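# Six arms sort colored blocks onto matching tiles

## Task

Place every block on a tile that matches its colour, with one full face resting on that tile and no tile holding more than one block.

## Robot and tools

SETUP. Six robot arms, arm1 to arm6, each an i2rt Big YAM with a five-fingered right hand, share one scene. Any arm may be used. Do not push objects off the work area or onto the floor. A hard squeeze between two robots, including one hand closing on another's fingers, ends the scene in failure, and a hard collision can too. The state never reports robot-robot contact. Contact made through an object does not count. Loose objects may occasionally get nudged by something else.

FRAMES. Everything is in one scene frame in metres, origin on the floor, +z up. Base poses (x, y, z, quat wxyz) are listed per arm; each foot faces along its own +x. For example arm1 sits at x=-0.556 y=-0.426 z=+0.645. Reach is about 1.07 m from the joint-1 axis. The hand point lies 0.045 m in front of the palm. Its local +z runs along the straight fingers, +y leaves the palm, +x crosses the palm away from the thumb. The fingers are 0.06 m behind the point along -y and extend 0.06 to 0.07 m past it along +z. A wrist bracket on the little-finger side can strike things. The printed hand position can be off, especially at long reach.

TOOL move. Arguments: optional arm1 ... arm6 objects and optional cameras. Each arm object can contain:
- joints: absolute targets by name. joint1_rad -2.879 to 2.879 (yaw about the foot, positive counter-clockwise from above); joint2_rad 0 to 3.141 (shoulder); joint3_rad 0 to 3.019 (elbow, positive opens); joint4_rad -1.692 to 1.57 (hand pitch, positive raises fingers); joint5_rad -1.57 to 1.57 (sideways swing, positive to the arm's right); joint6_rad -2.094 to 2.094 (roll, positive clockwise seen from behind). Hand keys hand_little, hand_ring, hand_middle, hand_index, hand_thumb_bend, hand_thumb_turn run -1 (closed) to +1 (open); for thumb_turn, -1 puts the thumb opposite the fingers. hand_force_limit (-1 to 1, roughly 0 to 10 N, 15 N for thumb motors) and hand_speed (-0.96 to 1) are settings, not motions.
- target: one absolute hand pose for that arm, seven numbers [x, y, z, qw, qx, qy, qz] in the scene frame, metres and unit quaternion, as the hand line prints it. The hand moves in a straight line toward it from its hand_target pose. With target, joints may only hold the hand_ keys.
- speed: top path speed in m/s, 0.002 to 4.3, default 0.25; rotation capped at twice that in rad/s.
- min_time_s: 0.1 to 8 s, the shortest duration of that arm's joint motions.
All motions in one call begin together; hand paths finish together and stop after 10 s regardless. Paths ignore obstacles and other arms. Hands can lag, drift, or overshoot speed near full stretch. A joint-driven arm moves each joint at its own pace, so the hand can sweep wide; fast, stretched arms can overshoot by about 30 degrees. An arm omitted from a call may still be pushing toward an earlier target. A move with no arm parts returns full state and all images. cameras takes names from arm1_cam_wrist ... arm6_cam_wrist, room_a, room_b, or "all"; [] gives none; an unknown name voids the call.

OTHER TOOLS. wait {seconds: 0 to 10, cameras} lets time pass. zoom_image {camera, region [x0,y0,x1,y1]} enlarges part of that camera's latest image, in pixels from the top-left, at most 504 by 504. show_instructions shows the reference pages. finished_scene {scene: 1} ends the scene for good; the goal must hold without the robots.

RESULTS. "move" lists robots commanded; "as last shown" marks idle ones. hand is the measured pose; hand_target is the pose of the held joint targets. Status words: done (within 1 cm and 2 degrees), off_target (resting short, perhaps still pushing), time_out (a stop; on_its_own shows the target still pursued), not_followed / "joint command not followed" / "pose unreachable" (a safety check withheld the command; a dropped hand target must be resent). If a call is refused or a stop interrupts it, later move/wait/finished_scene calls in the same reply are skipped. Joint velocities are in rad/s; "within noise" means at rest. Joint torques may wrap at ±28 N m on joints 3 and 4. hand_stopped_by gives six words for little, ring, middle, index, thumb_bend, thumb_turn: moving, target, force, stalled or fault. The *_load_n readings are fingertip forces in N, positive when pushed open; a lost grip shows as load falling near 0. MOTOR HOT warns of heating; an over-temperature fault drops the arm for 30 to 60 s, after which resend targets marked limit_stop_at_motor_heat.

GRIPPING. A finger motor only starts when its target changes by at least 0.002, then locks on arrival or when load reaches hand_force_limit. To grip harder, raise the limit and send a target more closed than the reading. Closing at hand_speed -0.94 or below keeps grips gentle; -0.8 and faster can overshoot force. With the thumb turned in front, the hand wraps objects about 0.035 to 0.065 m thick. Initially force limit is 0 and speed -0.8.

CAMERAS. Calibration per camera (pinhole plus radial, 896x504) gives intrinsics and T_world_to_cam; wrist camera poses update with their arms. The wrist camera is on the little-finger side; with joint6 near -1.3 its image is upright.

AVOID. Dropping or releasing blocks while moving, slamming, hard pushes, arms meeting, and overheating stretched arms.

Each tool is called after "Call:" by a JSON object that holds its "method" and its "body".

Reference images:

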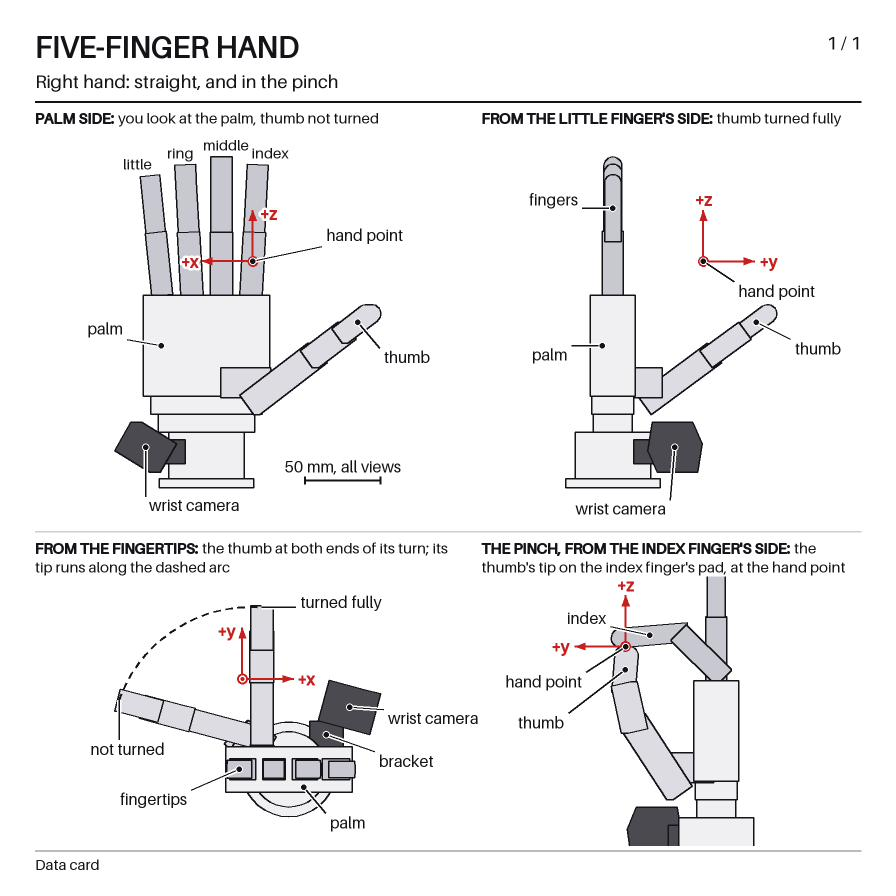

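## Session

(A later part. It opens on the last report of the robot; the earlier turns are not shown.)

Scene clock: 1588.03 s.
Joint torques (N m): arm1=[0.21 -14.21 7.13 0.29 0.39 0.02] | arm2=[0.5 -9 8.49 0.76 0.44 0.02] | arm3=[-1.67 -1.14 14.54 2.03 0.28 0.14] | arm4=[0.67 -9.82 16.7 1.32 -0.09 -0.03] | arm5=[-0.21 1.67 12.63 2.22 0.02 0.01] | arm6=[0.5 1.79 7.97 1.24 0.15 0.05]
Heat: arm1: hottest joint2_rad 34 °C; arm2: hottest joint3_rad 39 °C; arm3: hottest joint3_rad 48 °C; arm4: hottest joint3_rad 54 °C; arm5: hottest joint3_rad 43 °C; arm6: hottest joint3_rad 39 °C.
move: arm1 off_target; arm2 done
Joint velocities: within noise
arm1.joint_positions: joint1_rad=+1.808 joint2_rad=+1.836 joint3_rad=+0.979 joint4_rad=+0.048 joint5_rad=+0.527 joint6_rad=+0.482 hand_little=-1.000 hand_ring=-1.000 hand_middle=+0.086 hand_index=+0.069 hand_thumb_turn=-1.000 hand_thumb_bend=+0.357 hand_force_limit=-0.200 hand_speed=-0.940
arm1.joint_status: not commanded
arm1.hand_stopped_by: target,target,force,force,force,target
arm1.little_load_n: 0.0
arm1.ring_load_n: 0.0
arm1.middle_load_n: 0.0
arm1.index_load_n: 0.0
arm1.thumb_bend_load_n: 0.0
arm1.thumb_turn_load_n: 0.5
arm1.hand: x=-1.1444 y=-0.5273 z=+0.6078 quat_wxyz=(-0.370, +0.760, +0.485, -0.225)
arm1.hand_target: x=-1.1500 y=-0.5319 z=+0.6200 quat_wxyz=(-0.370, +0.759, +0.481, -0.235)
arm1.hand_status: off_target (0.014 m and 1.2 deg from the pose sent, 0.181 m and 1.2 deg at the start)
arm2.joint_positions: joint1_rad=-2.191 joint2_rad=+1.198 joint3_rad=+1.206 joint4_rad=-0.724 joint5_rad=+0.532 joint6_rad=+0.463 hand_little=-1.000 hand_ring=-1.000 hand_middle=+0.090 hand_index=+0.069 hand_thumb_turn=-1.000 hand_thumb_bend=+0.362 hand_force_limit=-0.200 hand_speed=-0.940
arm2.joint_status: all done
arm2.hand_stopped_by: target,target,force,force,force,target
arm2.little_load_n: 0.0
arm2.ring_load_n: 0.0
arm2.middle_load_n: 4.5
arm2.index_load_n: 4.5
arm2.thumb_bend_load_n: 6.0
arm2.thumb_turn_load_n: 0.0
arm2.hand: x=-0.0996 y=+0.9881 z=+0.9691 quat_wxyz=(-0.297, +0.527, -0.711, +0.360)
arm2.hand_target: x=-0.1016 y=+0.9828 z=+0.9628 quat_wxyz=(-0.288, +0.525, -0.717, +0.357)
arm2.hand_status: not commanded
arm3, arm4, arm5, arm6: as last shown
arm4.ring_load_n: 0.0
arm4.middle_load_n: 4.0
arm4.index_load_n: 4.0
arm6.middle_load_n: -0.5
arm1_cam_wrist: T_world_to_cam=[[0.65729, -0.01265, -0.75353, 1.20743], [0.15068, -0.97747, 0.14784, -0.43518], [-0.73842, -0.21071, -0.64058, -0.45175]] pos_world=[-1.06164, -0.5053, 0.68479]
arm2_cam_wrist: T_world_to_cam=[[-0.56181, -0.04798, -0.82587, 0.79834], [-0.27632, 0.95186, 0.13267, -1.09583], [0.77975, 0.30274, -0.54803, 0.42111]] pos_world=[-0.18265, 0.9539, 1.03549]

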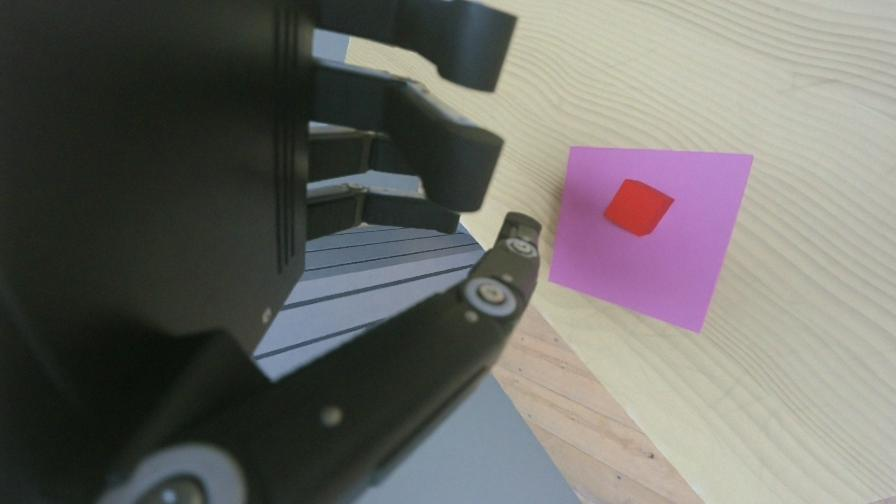

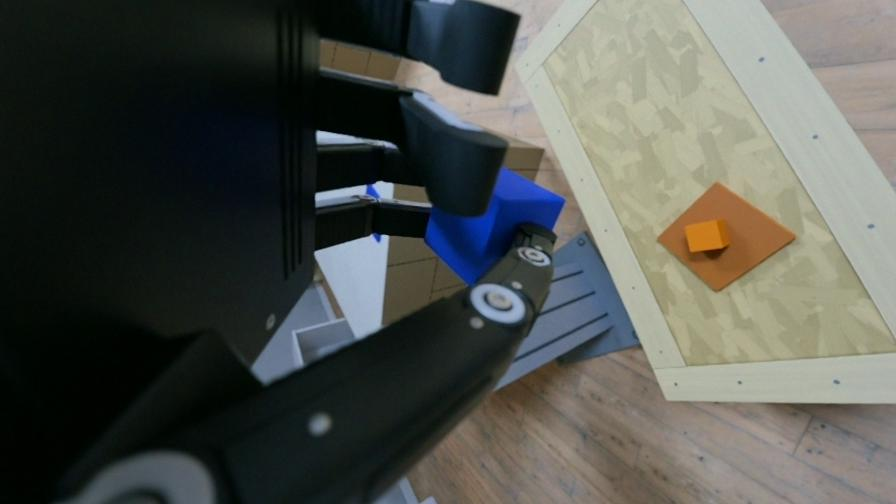

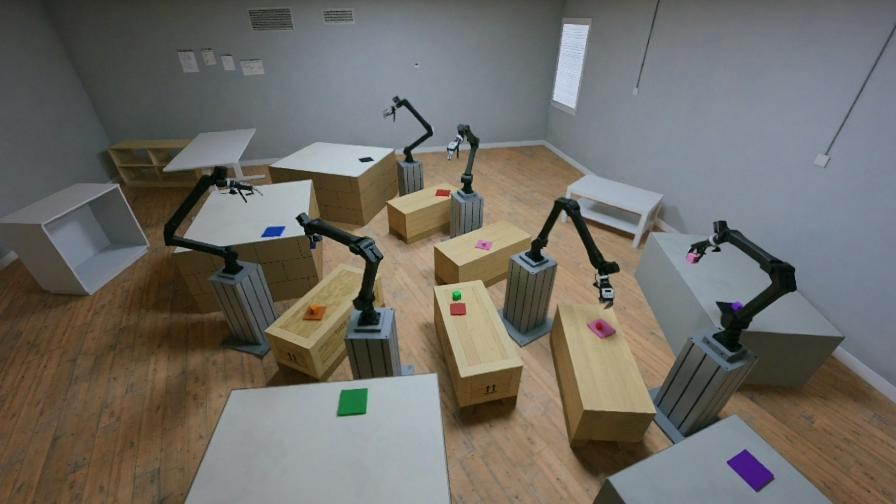

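Call:
{"method": "move", "body": {"arm1": {"target": [-1.158, -0.535, 0.50, 0.3704, -0.7594, -0.4810, 0.2346], "speed": 0.1, "joints": {"hand_index": 0.5, "hand_middle": 0.5, "hand_thumb_bend": 0.9, "hand_speed": -0.6}}, "arm2": {"target": [0.066, 0.953, 0.62, 0.2356, -0.4830, 0.7581, -0.3697], "speed": 0.2}, "cameras": ["arm1_cam_wrist","arm2_cam_wrist"]}}

Call:
{"method": "zoom_image", "body": {"camera": "arm1_cam_wrist", "region": [460, 120, 660, 280]}}

Scene clock: 1640.93 s.
Joint torques (N m): arm1=[0.32 -14.27 6.99 1.46 0.5 0.05] | arm2=[-0.79 -15.5 9.01 2.36 0.53 -0.01] | arm3=[-2.08 -1.14 14.68 2.1 0.3 0.13] | arm4=[0.32 -9.41 16.83 1.2 -0.13 -0.01] | arm5=[-0.09 2.37 12.56 2.21 0.04 -0.03] | arm6=[0.67 1.55 8.01 1.43 0.18 0.06]
Heat: arm1: hottest joint2_rad 34 °C; arm2: hottest joint3_rad 41 °C; arm3: hottest joint3_rad 48 °C; arm4: hottest joint3_rad 54 °C; arm5: hottest joint3_rad 43 °C; arm6: hottest joint3_rad 39 °C.
move: arm1 off_target; arm2 off_target
Joint velocities: within noise
arm1.joint_positions: joint1_rad=+1.808 joint2_rad=+2.111 joint3_rad=+0.979 joint4_rad=+0.285 joint5_rad=+0.527 joint6_rad=+0.482 hand_little=-1.000 hand_ring=-1.000 hand_middle=+0.500 hand_index=+0.500 hand_thumb_turn=-1.000 hand_thumb_bend=+0.900 hand_force_limit=-0.200 hand_speed=-0.600
arm1.joint_status: all done
arm1.hand_stopped_by: target,target,target,target,target,target
arm1.little_load_n: 0.0
arm1.ring_load_n: 0.5
arm1.middle_load_n: 0.0
arm1.index_load_n: 0.0
arm1.thumb_bend_load_n: 0.0
arm1.thumb_turn_load_n: 0.0
arm1.hand: x=-1.1360 y=-0.5237 z=+0.4873 quat_wxyz=(-0.364, +0.762, +0.493, -0.209)
arm1.hand_target: x=-1.1571 y=-0.5349 z=+0.5008 quat_wxyz=(-0.370, +0.759, +0.481, -0.235)
arm1.hand_status: off_target (0.028 m and 3.3 deg from the pose sent, 0.109 m and 1.2 deg at the start)
arm2.joint_positions: joint1_rad=-2.333 joint2_rad=+1.959 joint3_rad=+1.130 joint4_rad=-0.008 joint5_rad=+0.532 joint6_rad=+0.465 hand_little=-1.000 hand_ring=-1.000 hand_middle=+0.090 hand_index=+0.069 hand_thumb_turn=-1.000 hand_thumb_bend=+0.362 hand_force_limit=-0.200 hand_speed=-0.940
arm2.joint_status: not commanded
arm2.hand_stopped_by: target,target,force,force,force,target
arm2.little_load_n: 0.0
arm2.ring_load_n: 0.0
arm2.middle_load_n: 4.5
arm2.index_load_n: 4.5
arm2.thumb_bend_load_n: 6.5
arm2.thumb_turn_load_n: 0.0
arm2.hand: x=+0.0444 y=+0.9552 z=+0.6124 quat_wxyz=(-0.220, +0.500, -0.755, +0.363)
arm2.hand_target: x=+0.0649 y=+0.9526 z=+0.6205 quat_wxyz=(-0.235, +0.483, -0.758, +0.370)
arm2.hand_status: off_target (0.023 m and 2.8 deg from the pose sent, 0.388 m and 10.3 deg at the start)
arm3, arm4, arm5, arm6: as last shown
arm4.middle_load_n: 3.5
arm4.index_load_n: 4.5
arm4.thumb_bend_load_n: 8.0
arm6.middle_load_n: 0.0
arm1_cam_wrist: T_world_to_cam=[[0.68439, -0.00586, -0.72909, 1.13354], [0.14492, -0.97892, 0.14391, -0.42062], [-0.71457, -0.20415, -0.66912, -0.47752]] pos_world=[-1.05605, -0.5026, 0.56747]
arm2_cam_wrist: T_world_to_cam=[[-0.65459, 0.00805, -0.75594, 0.49076], [-0.12373, 0.98532, 0.11764, -1.00695], [0.74579, 0.17053, -0.64398, 0.30997]] pos_world=[-0.03451, 0.93535, 0.68905]

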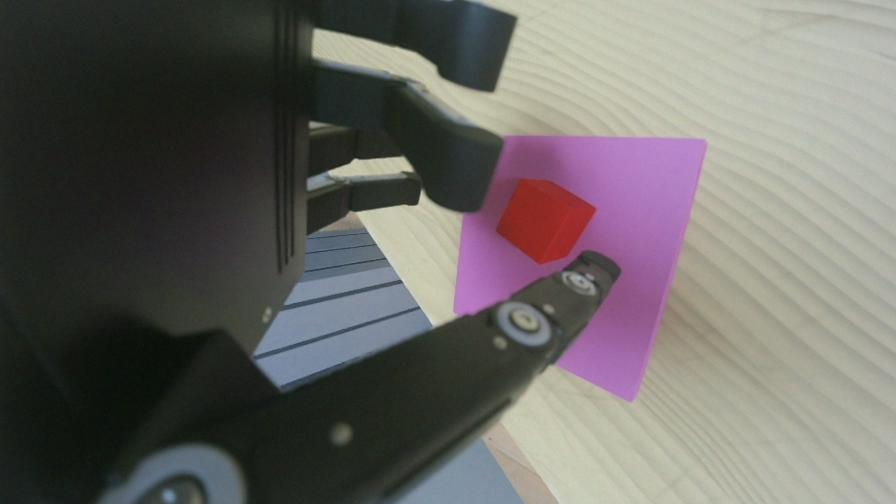

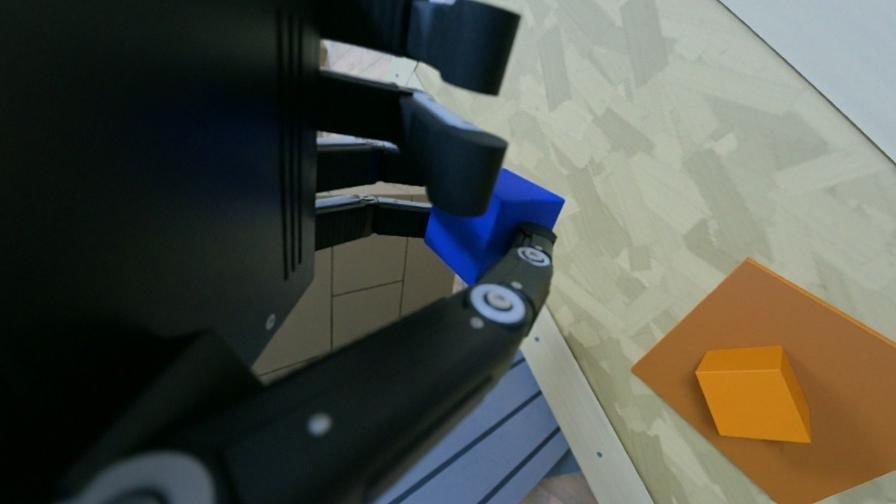

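Scaled by 2.520 from the camera's image (finer frame: 1280x720).

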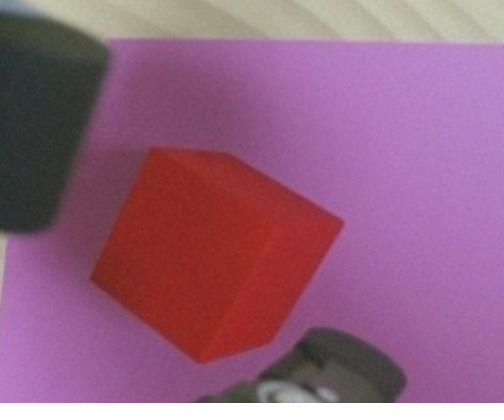

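Call:
{"method": "move", "body": {"arm1": {"target": [-1.158, -0.537, 0.447, 0.3704, -0.7594, -0.4810, 0.2346], "speed": 0.08}, "arm2": {"target": [0.080, 0.955, 0.475, 0.2356, -0.4830, 0.7581, -0.3697], "speed": 0.12}, "cameras": ["arm1_cam_wrist","arm2_cam_wrist"]}}

Call:
{"method": "zoom_image", "body": {"camera": "arm1_cam_wrist", "region": [400, 100, 700, 340]}}

Scene clock: 1671.63 s.
Joint torques (N m): arm1=[0.32 -14.62 6.11 1.44 0.54 0.05] | arm2=[0.03 -17.55 6.75 2.24 0.5 -0.01] | arm3=[-2.02 -1.26 14.61 1.92 0.26 0.11] | arm4=[0.85 -9.99 16.91 1.28 -0.13 -0.03] | arm5=[-0.21 2.26 12.62 2.25 0.03 -0.01] | arm6=[0.32 1.55 8.12 1.35 0.15 0.03]
Heat: arm1: hottest joint2_rad 35 °C; arm2: hottest joint3_rad 44 °C; arm3: hottest joint3_rad 48 °C; arm4: hottest joint3_rad 54 °C; arm5: hottest joint3_rad 43 °C; arm6: hottest joint3_rad 39 °C.
move: arm1 off_target; arm2 off_target
Joint velocities: within noise
arm1.joint_positions: joint1_rad=+1.813 joint2_rad=+2.244 joint3_rad=+1.015 joint4_rad=+0.385 joint5_rad=+0.529 joint6_rad=+0.485 hand_little=-1.000 hand_ring=-1.000 hand_middle=+0.500 hand_index=+0.500 hand_thumb_turn=-1.000 hand_thumb_bend=+0.900 hand_force_limit=-0.200 hand_speed=-0.600
arm1.joint_status: not commanded
arm1.hand_stopped_by: target,target,target,target,target,target
arm1.little_load_n: 0.0
arm1.ring_load_n: 0.0
arm1.middle_load_n: 0.0
arm1.index_load_n: 0.0
arm1.thumb_bend_load_n: 0.0
arm1.thumb_turn_load_n: 0.0
arm1.hand: x=-1.1374 y=-0.5262 z=+0.4370 quat_wxyz=(-0.365, +0.762, +0.492, -0.211)
arm1.hand_target: x=-1.1572 y=-0.5369 z=+0.4478 quat_wxyz=(-0.370, +0.759, +0.481, -0.235)
arm1.hand_status: off_target (0.025 m and 3.1 deg from the pose sent, 0.048 m and 3.3 deg at the start)
arm2.joint_positions: joint1_rad=-2.335 joint2_rad=+2.292 joint3_rad=+1.212 joint4_rad=+0.253 joint5_rad=+0.532 joint6_rad=+0.465 hand_little=-1.000 hand_ring=-1.000 hand_middle=+0.090 hand_index=+0.069 hand_thumb_turn=-1.000 hand_thumb_bend=+0.362 hand_force_limit=-0.200 hand_speed=-0.940
arm2.joint_status: not commanded
arm2.hand_stopped_by: target,target,force,force,force,target
arm2.little_load_n: 0.0
arm2.ring_load_n: 0.0
arm2.middle_load_n: 4.5
arm2.index_load_n: 4.5
arm2.thumb_bend_load_n: 6.5
arm2.thumb_turn_load_n: 0.0
arm2.hand: x=+0.0631 y=+0.9596 z=+0.4732 quat_wxyz=(-0.223, +0.497, -0.755, +0.365)
arm2.hand_target: x=+0.0794 y=+0.9548 z=+0.4756 quat_wxyz=(-0.236, +0.483, -0.758, +0.370)
arm2.hand_status: off_target (0.018 m and 2.3 deg from the pose sent, 0.142 m and 2.8 deg at the start)
arm3, arm4, arm5, arm6: as last shown
arm3.index_load_n: -0.5
arm4.index_load_n: 4.0
arm4.thumb_bend_load_n: 8.5
arm1_cam_wrist: T_world_to_cam=[[0.68187, -0.00594, -0.73145, 1.09605], [0.14661, -0.97857, 0.14461, -0.41383], [-0.71663, -0.20585, -0.66638, -0.51709]] pos_world=[-1.05725, -0.5049, 0.51698]
arm2_cam_wrist: T_world_to_cam=[[-0.64789, 0.0112, -0.76165, 0.39698], [-0.12285, 0.98526, 0.119, -0.99326], [0.75176, 0.17067, -0.63697, 0.20177]] pos_world=[-0.01651, 0.93975, 0.54907]

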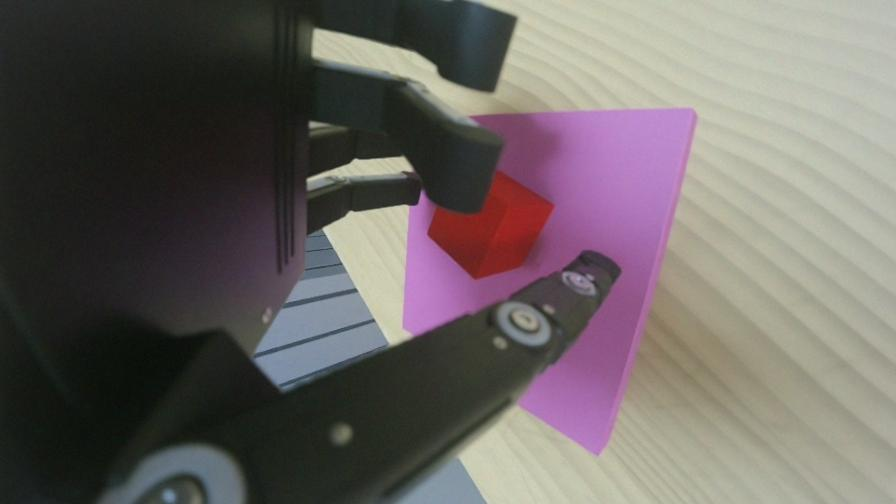

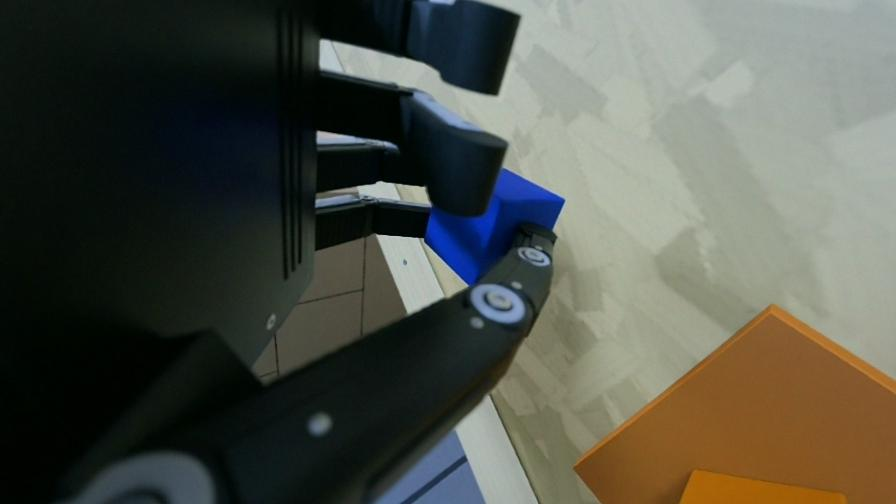

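Scaled by 1.680 from the camera's image (finer frame: 1280x720).

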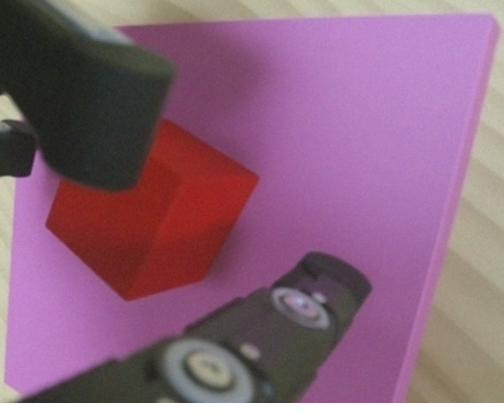

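Call:
{"method": "move", "body": {"arm1": {"target": [-1.1578, -0.5375, 0.442, 0.3704, -0.7594, -0.4810, 0.2346], "speed": 0.05}, "arm2": {"target": [0.080, 0.953, 0.435, 0.2356, -0.4830, 0.7581, -0.3697], "speed": 0.08}, "cameras": ["arm2_cam_wrist"]}}

Scene clock: 1694.80 s.
Joint torques (N m): arm1=[0.32 -14.62 5.93 1.46 0.53 0.06] | arm2=[-0.03 -17.61 6.34 2.29 0.32 -0.01] | arm3=[-2.08 -1.67 14.63 2.18 0.29 0.14] | arm4=[1.26 -9.76 16.76 1.43 -0.14 0.01] | arm5=[-0.15 2.02 12.56 2.29 0.04 -0.02] | arm6=[0.26 1.26 8.24 1.5 0.13 0.06]
Heat: arm1: hottest joint2_rad 36 °C; arm2: hottest joint3_rad 42 °C; arm3: hottest joint3_rad 49 °C; arm4: hottest joint3_rad 55 °C; arm5: hottest joint3_rad 43 °C; arm6: hottest joint3_rad 39 °C.
move: arm1 off_target; arm2 off_target
Joint velocities: within noise
arm1.joint_positions: joint1_rad=+1.814 joint2_rad=+2.256 joint3_rad=+1.021 joint4_rad=+0.393 joint5_rad=+0.530 joint6_rad=+0.486 hand_little=-1.000 hand_ring=-1.000 hand_middle=+0.500 hand_index=+0.500 hand_thumb_turn=-1.000 hand_thumb_bend=+0.900 hand_force_limit=-0.200 hand_speed=-0.600
arm1.joint_status: not commanded
arm1.hand_stopped_by: target,target,target,target,target,target
arm1.little_load_n: 0.0
arm1.ring_load_n: 0.0
arm1.middle_load_n: 0.0
arm1.index_load_n: 0.0
arm1.thumb_bend_load_n: 0.0
arm1.thumb_turn_load_n: 0.0
arm1.hand: x=-1.1391 y=-0.5272 z=+0.4337 quat_wxyz=(-0.365, +0.762, +0.491, -0.213)
arm1.hand_target: x=-1.1572 y=-0.5375 z=+0.4427 quat_wxyz=(-0.370, +0.759, +0.481, -0.235)
arm1.hand_status: off_target (0.023 m and 2.9 deg from the pose sent, 0.024 m and 3.1 deg at the start)
arm2.joint_positions: joint1_rad=-2.339 joint2_rad=+2.384 joint3_rad=+1.245 joint4_rad=+0.316 joint5_rad=+0.532 joint6_rad=+0.465 hand_little=-1.000 hand_ring=-1.000 hand_middle=+0.090 hand_index=+0.069 hand_thumb_turn=-1.000 hand_thumb_bend=+0.362 hand_force_limit=-0.200 hand_speed=-0.940
arm2.joint_status: not commanded
arm2.hand_stopped_by: target,target,force,force,force,target
arm2.little_load_n: 0.0
arm2.ring_load_n: 0.0
arm2.middle_load_n: 4.5
arm2.index_load_n: 4.5
arm2.thumb_bend_load_n: 6.0
arm2.thumb_turn_load_n: 0.0
arm2.hand: x=+0.0649 y=+0.9576 z=+0.4349 quat_wxyz=(-0.224, +0.495, -0.755, +0.366)
arm2.hand_target: x=+0.0794 y=+0.9527 z=+0.4354 quat_wxyz=(-0.235, +0.483, -0.758, +0.370)
arm2.hand_status: off_target (0.016 m and 2.0 deg from the pose sent, 0.042 m and 2.3 deg at the start)
arm3, arm4, arm5, arm6: as last shown
arm3.index_load_n: 0.0
arm6.thumb_bend_load_n: 0.5
arm2_cam_wrist: T_world_to_cam=[[-0.64508, 0.0145, -0.76398, 0.36671], [-0.11952, 0.9856, 0.11963, -0.98739], [0.75471, 0.16848, -0.63406, 0.17696]] pos_world=[-0.01501, 0.93804, 0.51048]

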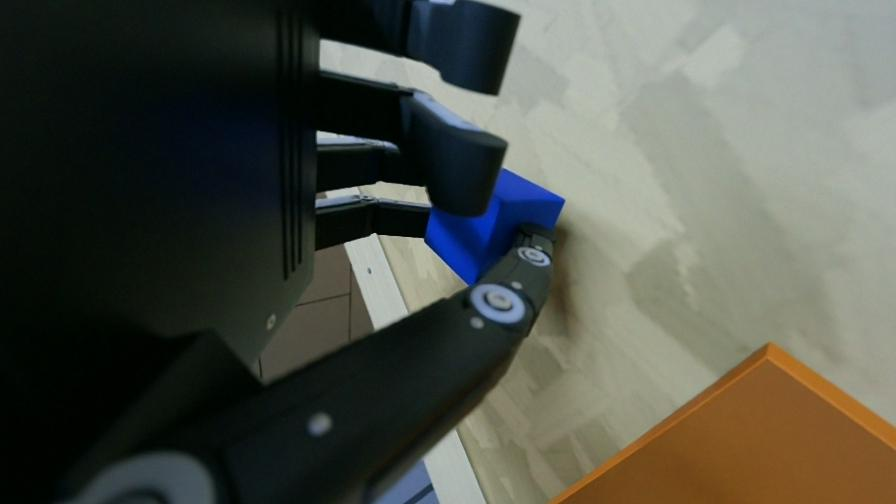

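Call:
{"method": "move", "body": {"arm1": {"joints": {"hand_index": 0.08, "hand_middle": 0.08, "hand_thumb_bend": 0.25, "hand_force_limit": -0.5, "hand_speed": -0.94}}, "arm2": {"target": [0.080, 0.953, 0.424, 0.2356, -0.4830, 0.7581, -0.3697], "speed": 0.05}, "cameras": ["arm1_cam_wrist","arm2_cam_wrist"]}}

Call:
{"method": "zoom_image", "body": {"camera": "arm2_cam_wrist", "region": [400, 140, 640, 340]}}

Call:
{"method": "zoom_image", "body": {"camera": "arm1_cam_wrist", "region": [400, 100, 700, 340]}}

Scene clock: 1710.27 s.
Joint torques (N m): arm1=[0.38 -14.56 5.96 1.42 0.51 0.06] | arm2=[-0.09 -17.55 6.11 2.13 0.33 -0.02] | arm3=[-2.37 -0.73 14.54 1.96 0.23 0.14] | arm4=[0.73 -9.58 16.62 1.2 -0.15 -0.03] | arm5=[0.09 1.85 12.68 2.28 0.04 0] | arm6=[0.56 1.96 8.02 1.55 0.12 0.08]
Heat: arm1: hottest joint2_rad 35 °C; arm2: hottest joint3_rad 42 °C; arm3: hottest joint3_rad 49 °C; arm4: hottest joint3_rad 55 °C; arm5: hottest joint3_rad 43 °C; arm6: hottest joint3_rad 39 °C.
move: arm1 off_target; arm2 off_target
Joint velocities: within noise
arm1.joint_positions: joint1_rad=+1.814 joint2_rad=+2.256 joint3_rad=+1.021 joint4_rad=+0.394 joint5_rad=+0.531 joint6_rad=+0.486 hand_little=-1.000 hand_ring=-1.000 hand_middle=+0.080 hand_index=+0.080 hand_thumb_turn=-1.000 hand_thumb_bend=+0.402 hand_force_limit=-0.500 hand_speed=-0.940
arm1.joint_status: hand_thumb_bend off_target (ended at +0.402, target +0.250); the others done
arm1.hand_stopped_by: target,target,target,target,force,target
arm1.little_load_n: 0.0
arm1.ring_load_n: 0.0
arm1.middle_load_n: 4.5
arm1.index_load_n: 1.0
arm1.thumb_bend_load_n: 3.5
arm1.thumb_turn_load_n: 0.0
arm1.hand: x=-1.1392 y=-0.5271 z=+0.4339 quat_wxyz=(-0.366, +0.762, +0.491, -0.213)
arm1.hand_target: x=-1.1572 y=-0.5374 z=+0.4427 quat_wxyz=(-0.370, +0.759, +0.481, -0.235)
arm1.hand_status: not commanded
arm2.joint_positions: joint1_rad=-2.339 joint2_rad=+2.407 joint3_rad=+1.253 joint4_rad=+0.330 joint5_rad=+0.532 joint6_rad=+0.465 hand_little=-1.000 hand_ring=-1.000 hand_middle=+0.090 hand_index=+0.069 hand_thumb_turn=-1.000 hand_thumb_bend=+0.362 hand_force_limit=-0.200 hand_speed=-0.940
arm2.joint_status: not commanded
arm2.hand_stopped_by: target,target,force,force,force,target
arm2.little_load_n: 0.0
arm2.ring_load_n: 0.0
arm2.middle_load_n: 4.5
arm2.index_load_n: 4.5
arm2.thumb_bend_load_n: 6.5
arm2.thumb_turn_load_n: 0.0
arm2.hand: x=+0.0649 y=+0.9577 z=+0.4255 quat_wxyz=(-0.225, +0.495, -0.755, +0.366)
arm2.hand_target: x=+0.0794 y=+0.9527 z=+0.4245 quat_wxyz=(-0.236, +0.483, -0.758, +0.370)
arm2.hand_status: off_target (0.016 m and 2.0 deg from the pose sent, 0.019 m and 2.0 deg at the start)
arm3, arm4, arm5, arm6: as last shown
arm3.thumb_turn_load_n: 0.5
arm4.thumb_bend_load_n: 8.0
arm6.thumb_bend_load_n: 0.0
arm1_cam_wrist: T_world_to_cam=[[0.67829, -0.00682, -0.73476, 1.0919], [0.1465, -0.97862, 0.14433, -0.41387], [-0.72004, -0.20555, -0.66279, -0.52602]] pos_world=[-1.05875, -0.5057, 0.51338]
arm2_cam_wrist: T_world_to_cam=[[-0.6448, 0.0145, -0.76421, 0.35951], [-0.11957, 0.9856, 0.11959, -0.98625], [0.75494, 0.16849, -0.63378, 0.17087]] pos_world=[-0.01511, 0.93804, 0.50098]

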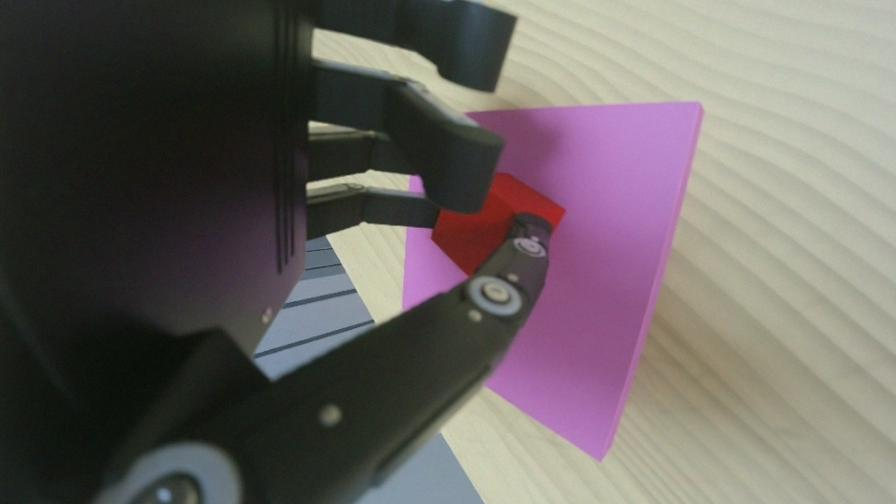

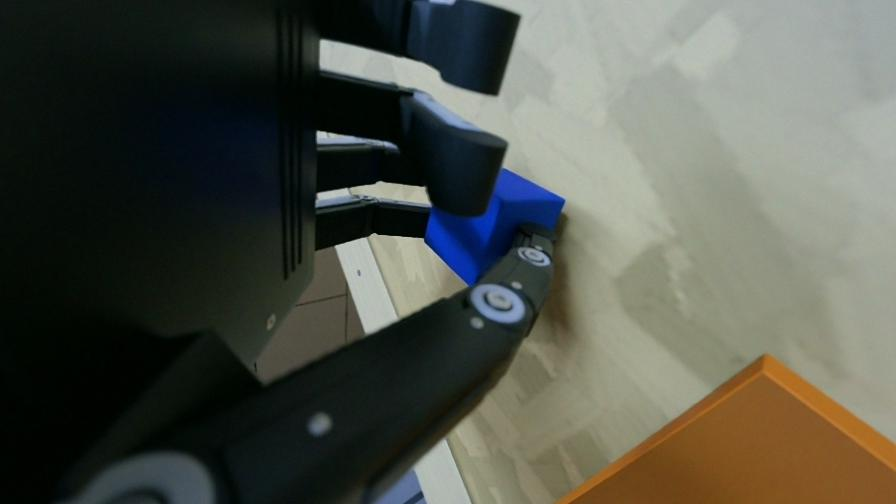

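Scaled by 2.100 from the camera's image (finer frame: 1280x720).

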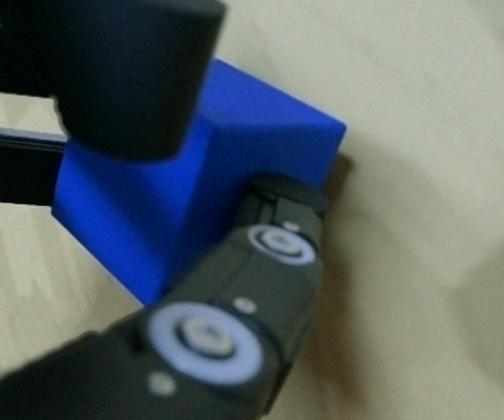

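Scaled by 1.680 from the camera's image (finer frame: 1280x720).

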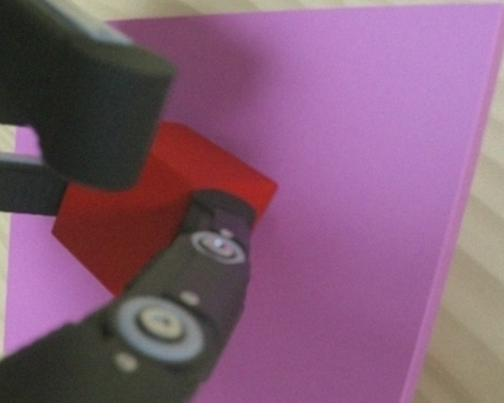

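Call:
{"method": "move", "body": {"arm1": {"joints": {"hand_index": 0.02, "hand_middle": 0.05, "hand_thumb_bend": 0.3, "hand_force_limit": -0.1}}, "arm2": {"target": [0.080, 0.953, 0.416, 0.2356, -0.4830, 0.7581, -0.3697], "speed": 0.04}, "cameras": ["arm1_cam_wrist","arm2_cam_wrist"]}}

Call:
{"method": "zoom_image", "body": {"camera": "arm2_cam_wrist", "region": [400, 140, 640, 340]}}

Scene clock: 1720.20 s.
Joint torques (N m): arm1=[0.32 -14.51 5.97 1.4 0.51 0.05] | arm2=[-0.5 -16.85 6.11 2.26 0.34 -0.06] | arm3=[-1.85 -1.2 14.63 2.09 0.28 0.13] | arm4=[0.97 -9.58 16.77 1.36 -0.11 -0.03] | arm5=[-0.15 1.85 12.67 2.24 0.04 -0.03] | arm6=[0.38 2.37 7.87 1.52 0.16 0.06]
Heat: arm1: hottest joint2_rad 35 °C; arm2: hottest joint3_rad 42 °C; arm3: hottest joint3_rad 49 °C; arm4: hottest joint3_rad 55 °C; arm5: hottest joint3_rad 43 °C; arm6: hottest joint3_rad 39 °C.
move: arm1 off_target; arm2 off_target
Joint velocities: within noise
arm1.joint_positions: joint1_rad=+1.814 joint2_rad=+2.256 joint3_rad=+1.021 joint4_rad=+0.394 joint5_rad=+0.531 joint6_rad=+0.486 hand_little=-1.000 hand_ring=-1.000 hand_middle=+0.076 hand_index=+0.059 hand_thumb_turn=-1.000 hand_thumb_bend=+0.394 hand_force_limit=-0.100 hand_speed=-0.940
arm1.joint_status: hand_middle off_target (ended at +0.076, target +0.050); hand_index off_target (ended at +0.059, target +0.020); hand_thumb_bend off_target (ended at +0.394, target +0.300); the others done
arm1.hand_stopped_by: target,target,force,force,force,target
arm1.little_load_n: 0.0
arm1.ring_load_n: 0.0
arm1.middle_load_n: 5.0
arm1.index_load_n: 5.5
arm1.thumb_bend_load_n: 6.5
arm1.thumb_turn_load_n: -2.0
arm1.hand: x=-1.1392 y=-0.5271 z=+0.4339 quat_wxyz=(-0.366, +0.762, +0.491, -0.213)
arm1.hand_target: x=-1.1572 y=-0.5374 z=+0.4427 quat_wxyz=(-0.370, +0.759, +0.481, -0.235)
arm1.hand_status: not commanded
arm2.joint_positions: joint1_rad=-2.339 joint2_rad=+2.423 joint3_rad=+1.264 joint4_rad=+0.343 joint5_rad=+0.532 joint6_rad=+0.465 hand_little=-1.000 hand_ring=-1.000 hand_middle=+0.090 hand_index=+0.069 hand_thumb_turn=-1.000 hand_thumb_bend=+0.362 hand_force_limit=-0.200 hand_speed=-0.940
arm2.joint_status: not commanded
arm2.hand_stopped_by: target,target,force,force,force,target
arm2.little_load_n: 0.0
arm2.ring_load_n: 0.0
arm2.middle_load_n: 4.5
arm2.index_load_n: 4.0
arm2.thumb_bend_load_n: 6.0
arm2.thumb_turn_load_n: 0.0
arm2.hand: x=+0.0676 y=+0.9584 z=+0.4206 quat_wxyz=(-0.227, +0.494, -0.755, +0.367)
arm2.hand_target: x=+0.0793 y=+0.9527 z=+0.4163 quat_wxyz=(-0.235, +0.483, -0.758, +0.370)
arm2.hand_status: off_target (0.014 m and 1.6 deg from the pose sent, 0.018 m and 2.0 deg at the start)
arm3.joint_positions: joint1_rad=+0.812 joint2_rad=+0.797 joint3_rad=+1.356 joint4_rad=-1.193 joint5_rad=+0.386 joint6_rad=+0.315 hand_little=-1.000 hand_ring=-1.000 hand_middle=+0.550 hand_index=+0.550 hand_thumb_turn=-1.000 hand_thumb_bend=+1.000 hand_force_limit=-0.300 hand_speed=-0.800
arm3.joint_status: not commanded
arm3.hand_stopped_by: target,target,target,target,target,target
arm3.little_load_n: 0.0
arm3.ring_load_n: 0.0
arm3.middle_load_n: 0.0
arm3.index_load_n: 0.0
arm3.thumb_bend_load_n: 0.0
arm3.thumb_turn_load_n: 0.0
arm3.hand: x=+0.4667 y=-0.3662 z=+1.0918 quat_wxyz=(-0.468, +0.876, +0.092, -0.075)
arm3.hand_target: x=+0.4701 y=-0.3645 z=+1.1127 quat_wxyz=(-0.480, +0.870, +0.075, -0.084)
arm3.hand_status: not commanded
arm4.joint_positions: joint1_rad=+1.158 joint2_rad=+1.217 joint3_rad=+1.143 joint4_rad=-0.732 joint5_rad=-0.150 joint6_rad=-0.106 hand_little=-1.000 hand_ring=-1.000 hand_middle=+0.191 hand_index=+0.179 hand_thumb_turn=-1.000 hand_thumb_bend=+0.542 hand_force_limit=-0.300 hand_speed=-0.940
arm4.joint_status: not commanded
arm4.hand_stopped_by: target,target,force,force,force,target
arm4.little_load_n: 0.0
arm4.ring_load_n: 0.0
arm4.middle_load_n: 3.5
arm4.index_load_n: 4.0
arm4.thumb_bend_load_n: 8.5
arm4.thumb_turn_load_n: 0.0
arm4.hand: x=-1.3142 y=-0.9642 z=+0.9127 quat_wxyz=(-0.217, +0.492, -0.786, +0.304)
arm4.hand_target: x=-1.3038 y=-0.9670 z=+0.9492 quat_wxyz=(-0.229, +0.495, -0.769, +0.333)
arm4.hand_status: not commanded
arm5.joint_positions: joint1_rad=-0.712 joint2_rad=+0.621 joint3_rad=+1.356 joint4_rad=-1.120 joint5_rad=-0.001 joint6_rad=-0.044 hand_little=-1.000 hand_ring=-1.000 hand_middle=+0.550 hand_index=+0.550 hand_thumb_turn=-1.000 hand_thumb_bend=+1.000 hand_force_limit=+0.000 hand_speed=+0.200
arm5.joint_status: not commanded
arm5.hand_stopped_by: target,target,target,target,target,target
arm5.little_load_n: 0.5
arm5.ring_load_n: 0.0
arm5.middle_load_n: 0.0
arm5.index_load_n: 0.0
arm5.thumb_bend_load_n: 0.0
arm5.thumb_turn_load_n: 0.0
arm5.hand: x=+0.4603 y=+1.2222 z=+1.1253 quat_wxyz=(+0.000, +0.050, -0.830, +0.555)
arm5.hand_target: x=+0.4628 y=+1.2234 z=+1.1490 quat_wxyz=(+0.000, +0.059, -0.814, +0.579)
arm5.hand_status: not commanded
arm6.joint_positions: joint1_rad=-0.575 joint2_rad=+0.633 joint3_rad=+1.451 joint4_rad=-1.393 joint5_rad=+0.289 joint6_rad=-0.969 hand_little=+1.000 hand_ring=+1.000 hand_middle=+1.000 hand_index=+1.000 hand_thumb_turn=+1.000 hand_thumb_bend=+1.000 hand_force_limit=+0.000 hand_speed=-0.800
arm6.joint_status: not commanded
arm6.hand_stopped_by: target,target,target,target,target,target
arm6.little_load_n: 0.0
arm6.ring_load_n: 0.0
arm6.middle_load_n: 0.0
arm6.index_load_n: 0.0
arm6.thumb_bend_load_n: 0.0
arm6.thumb_turn_load_n: 0.0
arm6.hand: x=+1.9912 y=-0.4232 z=+1.1129 quat_wxyz=(-0.237, +0.868, +0.084, +0.428)
arm6.hand_target: x=+1.9904 y=-0.4241 z=+1.1190 quat_wxyz=(-0.242, +0.865, +0.083, +0.432)
arm6.hand_status: not commanded
arm1_cam_wrist: T_world_to_cam=[[0.67829, -0.00682, -0.73476, 1.0919], [0.1465, -0.97862, 0.14433, -0.41387], [-0.72004, -0.20555, -0.66279, -0.52602]] pos_world=[-1.05875, -0.5057, 0.51338]
arm2_cam_wrist: T_world_to_cam=[[-0.63973, 0.01596, -0.76843, 0.35766], [-0.12038, 0.98537, 0.12069, -0.98625], [0.75911, 0.16971, -0.62845, 0.16188]] pos_world=[-0.01281, 0.93864, 0.4956]

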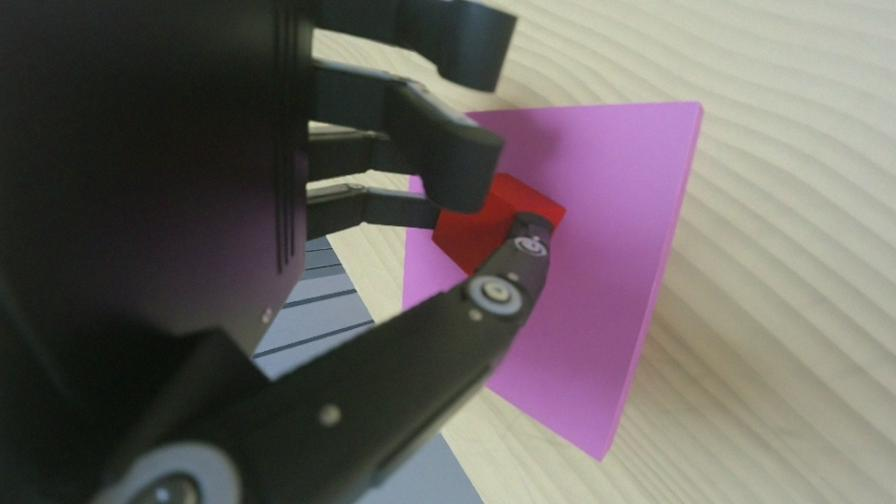

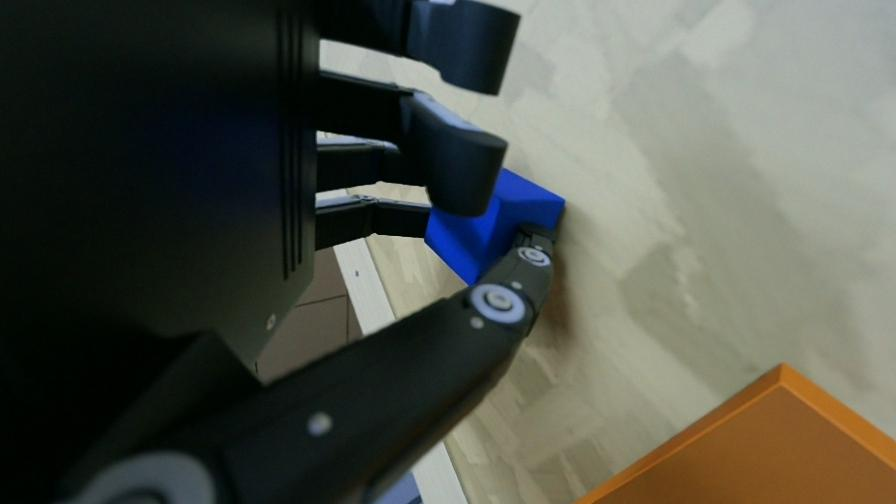

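Scaled by 2.100 from the camera's image (finer frame: 1280x720).

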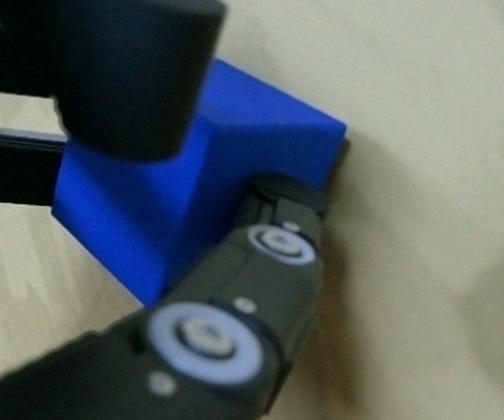

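Call:
{"method": "move", "body": {"arm1": {"target": [-1.1572, -0.5375, 0.62, 0.3704, -0.7594, -0.4810, 0.2346], "speed": 0.1}, "arm2": {"joints": {"hand_index": 0.55, "hand_middle": 0.55, "hand_thumb_bend": 1.0, "hand_speed": -0.8}}, "cameras": ["arm1_cam_wrist","arm2_cam_wrist"]}}

Scene clock: 1730.30 s.
Joint torques (N m): arm1=[0.09 -14.86 7.21 0.36 0.42 0.03] | arm2=[0.09 -17.55 6.08 2.17 0.32 -0.02] | arm3=[-2.08 -0.97 14.68 2.14 0.32 0.14] | arm4=[0.85 -9.47 16.75 1.37 -0.11 -0.02] | arm5=[0.03 2.2 12.6 2.25 0.04 -0.03] | arm6=[0.62 2.26 8.18 1.59 0.13 0.1]
Heat: arm1: hottest joint2_rad 35 °C; arm2: hottest joint3_rad 42 °C; arm3: hottest joint3_rad 49 °C; arm4: hottest joint3_rad 55 °C; arm5: hottest joint3_rad 43 °C; arm6: hottest joint3_rad 39 °C.
move: arm1 off_target; arm2 done
Joint velocities: within noise
arm1.joint_positions: joint1_rad=+1.814 joint2_rad=+1.856 joint3_rad=+1.004 joint4_rad=+0.033 joint5_rad=+0.531 joint6_rad=+0.486 hand_little=-1.000 hand_ring=-1.000 hand_middle=+0.076 hand_index=+0.059 hand_thumb_turn=-1.000 hand_thumb_bend=+0.394 hand_force_limit=-0.100 hand_speed=-0.940
arm1.joint_status: not commanded
arm1.hand_stopped_by: target,target,force,force,force,target
arm1.little_load_n: 0.0
arm1.ring_load_n: 0.0
arm1.middle_load_n: 5.0
arm1.index_load_n: 5.5
arm1.thumb_bend_load_n: 7.0
arm1.thumb_turn_load_n: -1.5
arm1.hand: x=-1.1501 y=-0.5318 z=+0.6045 quat_wxyz=(-0.369, +0.760, +0.487, -0.222)
arm1.hand_target: x=-1.1570 y=-0.5373 z=+0.6198 quat_wxyz=(-0.370, +0.759, +0.481, -0.234)
arm1.hand_status: off_target (0.018 m and 1.6 deg from the pose sent, 0.187 m and 2.8 deg at the start)
arm2.joint_positions: joint1_rad=-2.339 joint2_rad=+2.423 joint3_rad=+1.265 joint4_rad=+0.343 joint5_rad=+0.532 joint6_rad=+0.465 hand_little=-1.000 hand_ring=-1.000 hand_middle=+0.550 hand_index=+0.550 hand_thumb_turn=-1.000 hand_thumb_bend=+1.000 hand_force_limit=-0.200 hand_speed=-0.800
arm2.joint_status: all done
arm2.hand_stopped_by: target,target,target,target,target,target
arm2.little_load_n: 0.0
arm2.ring_load_n: 0.0
arm2.middle_load_n: 0.0
arm2.index_load_n: 0.0
arm2.thumb_bend_load_n: 0.0
arm2.thumb_turn_load_n: 0.0
arm2.hand: x=+0.0682 y=+0.9586 z=+0.4209 quat_wxyz=(-0.228, +0.493, -0.755, +0.367)
arm2.hand_target: x=+0.0794 y=+0.9528 z=+0.4164 quat_wxyz=(-0.235, +0.483, -0.758, +0.370)
arm2.hand_status: not commanded
arm3, arm4, arm5, arm6: as last shown
arm3.ring_load_n: 0.5
arm4.thumb_bend_load_n: 8.0
arm5.little_load_n: 0.0
arm1_cam_wrist: T_world_to_cam=[[0.66247, -0.01091, -0.74901, 1.21281], [0.14988, -0.97774, 0.14681, -0.43871], [-0.73394, -0.20952, -0.64609, -0.44997]] pos_world=[-1.06795, -0.50999, 0.68209]
arm2_cam_wrist: T_world_to_cam=[[-0.63887, 0.01618, -0.76914, 0.35829], [-0.12046, 0.98534, 0.12078, -0.98645], [0.75983, 0.16981, -0.62756, 0.16107]] pos_world=[-0.01231, 0.93884, 0.4958]

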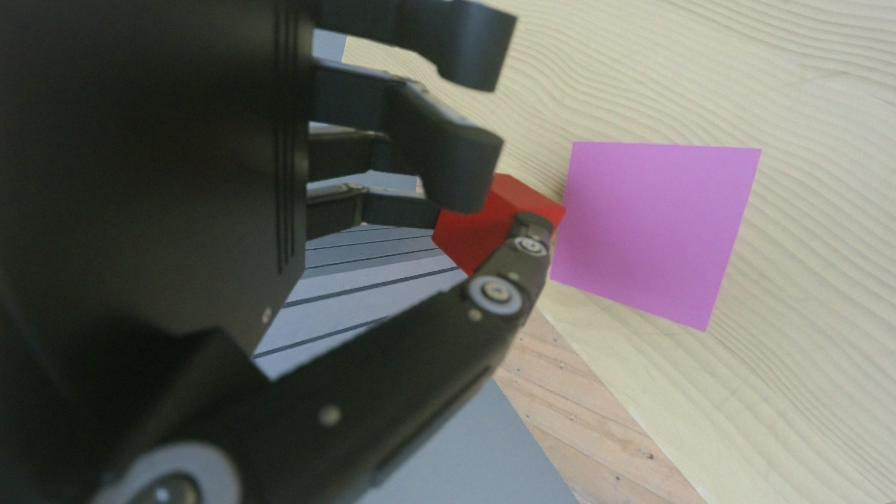

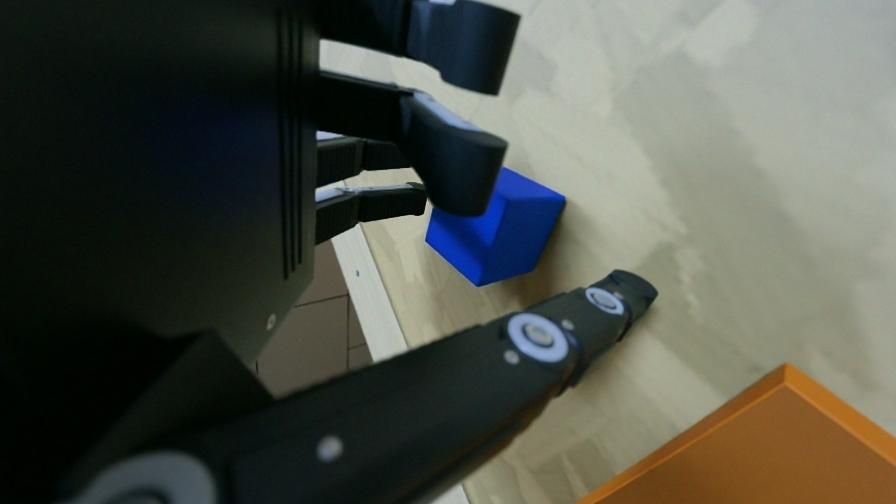

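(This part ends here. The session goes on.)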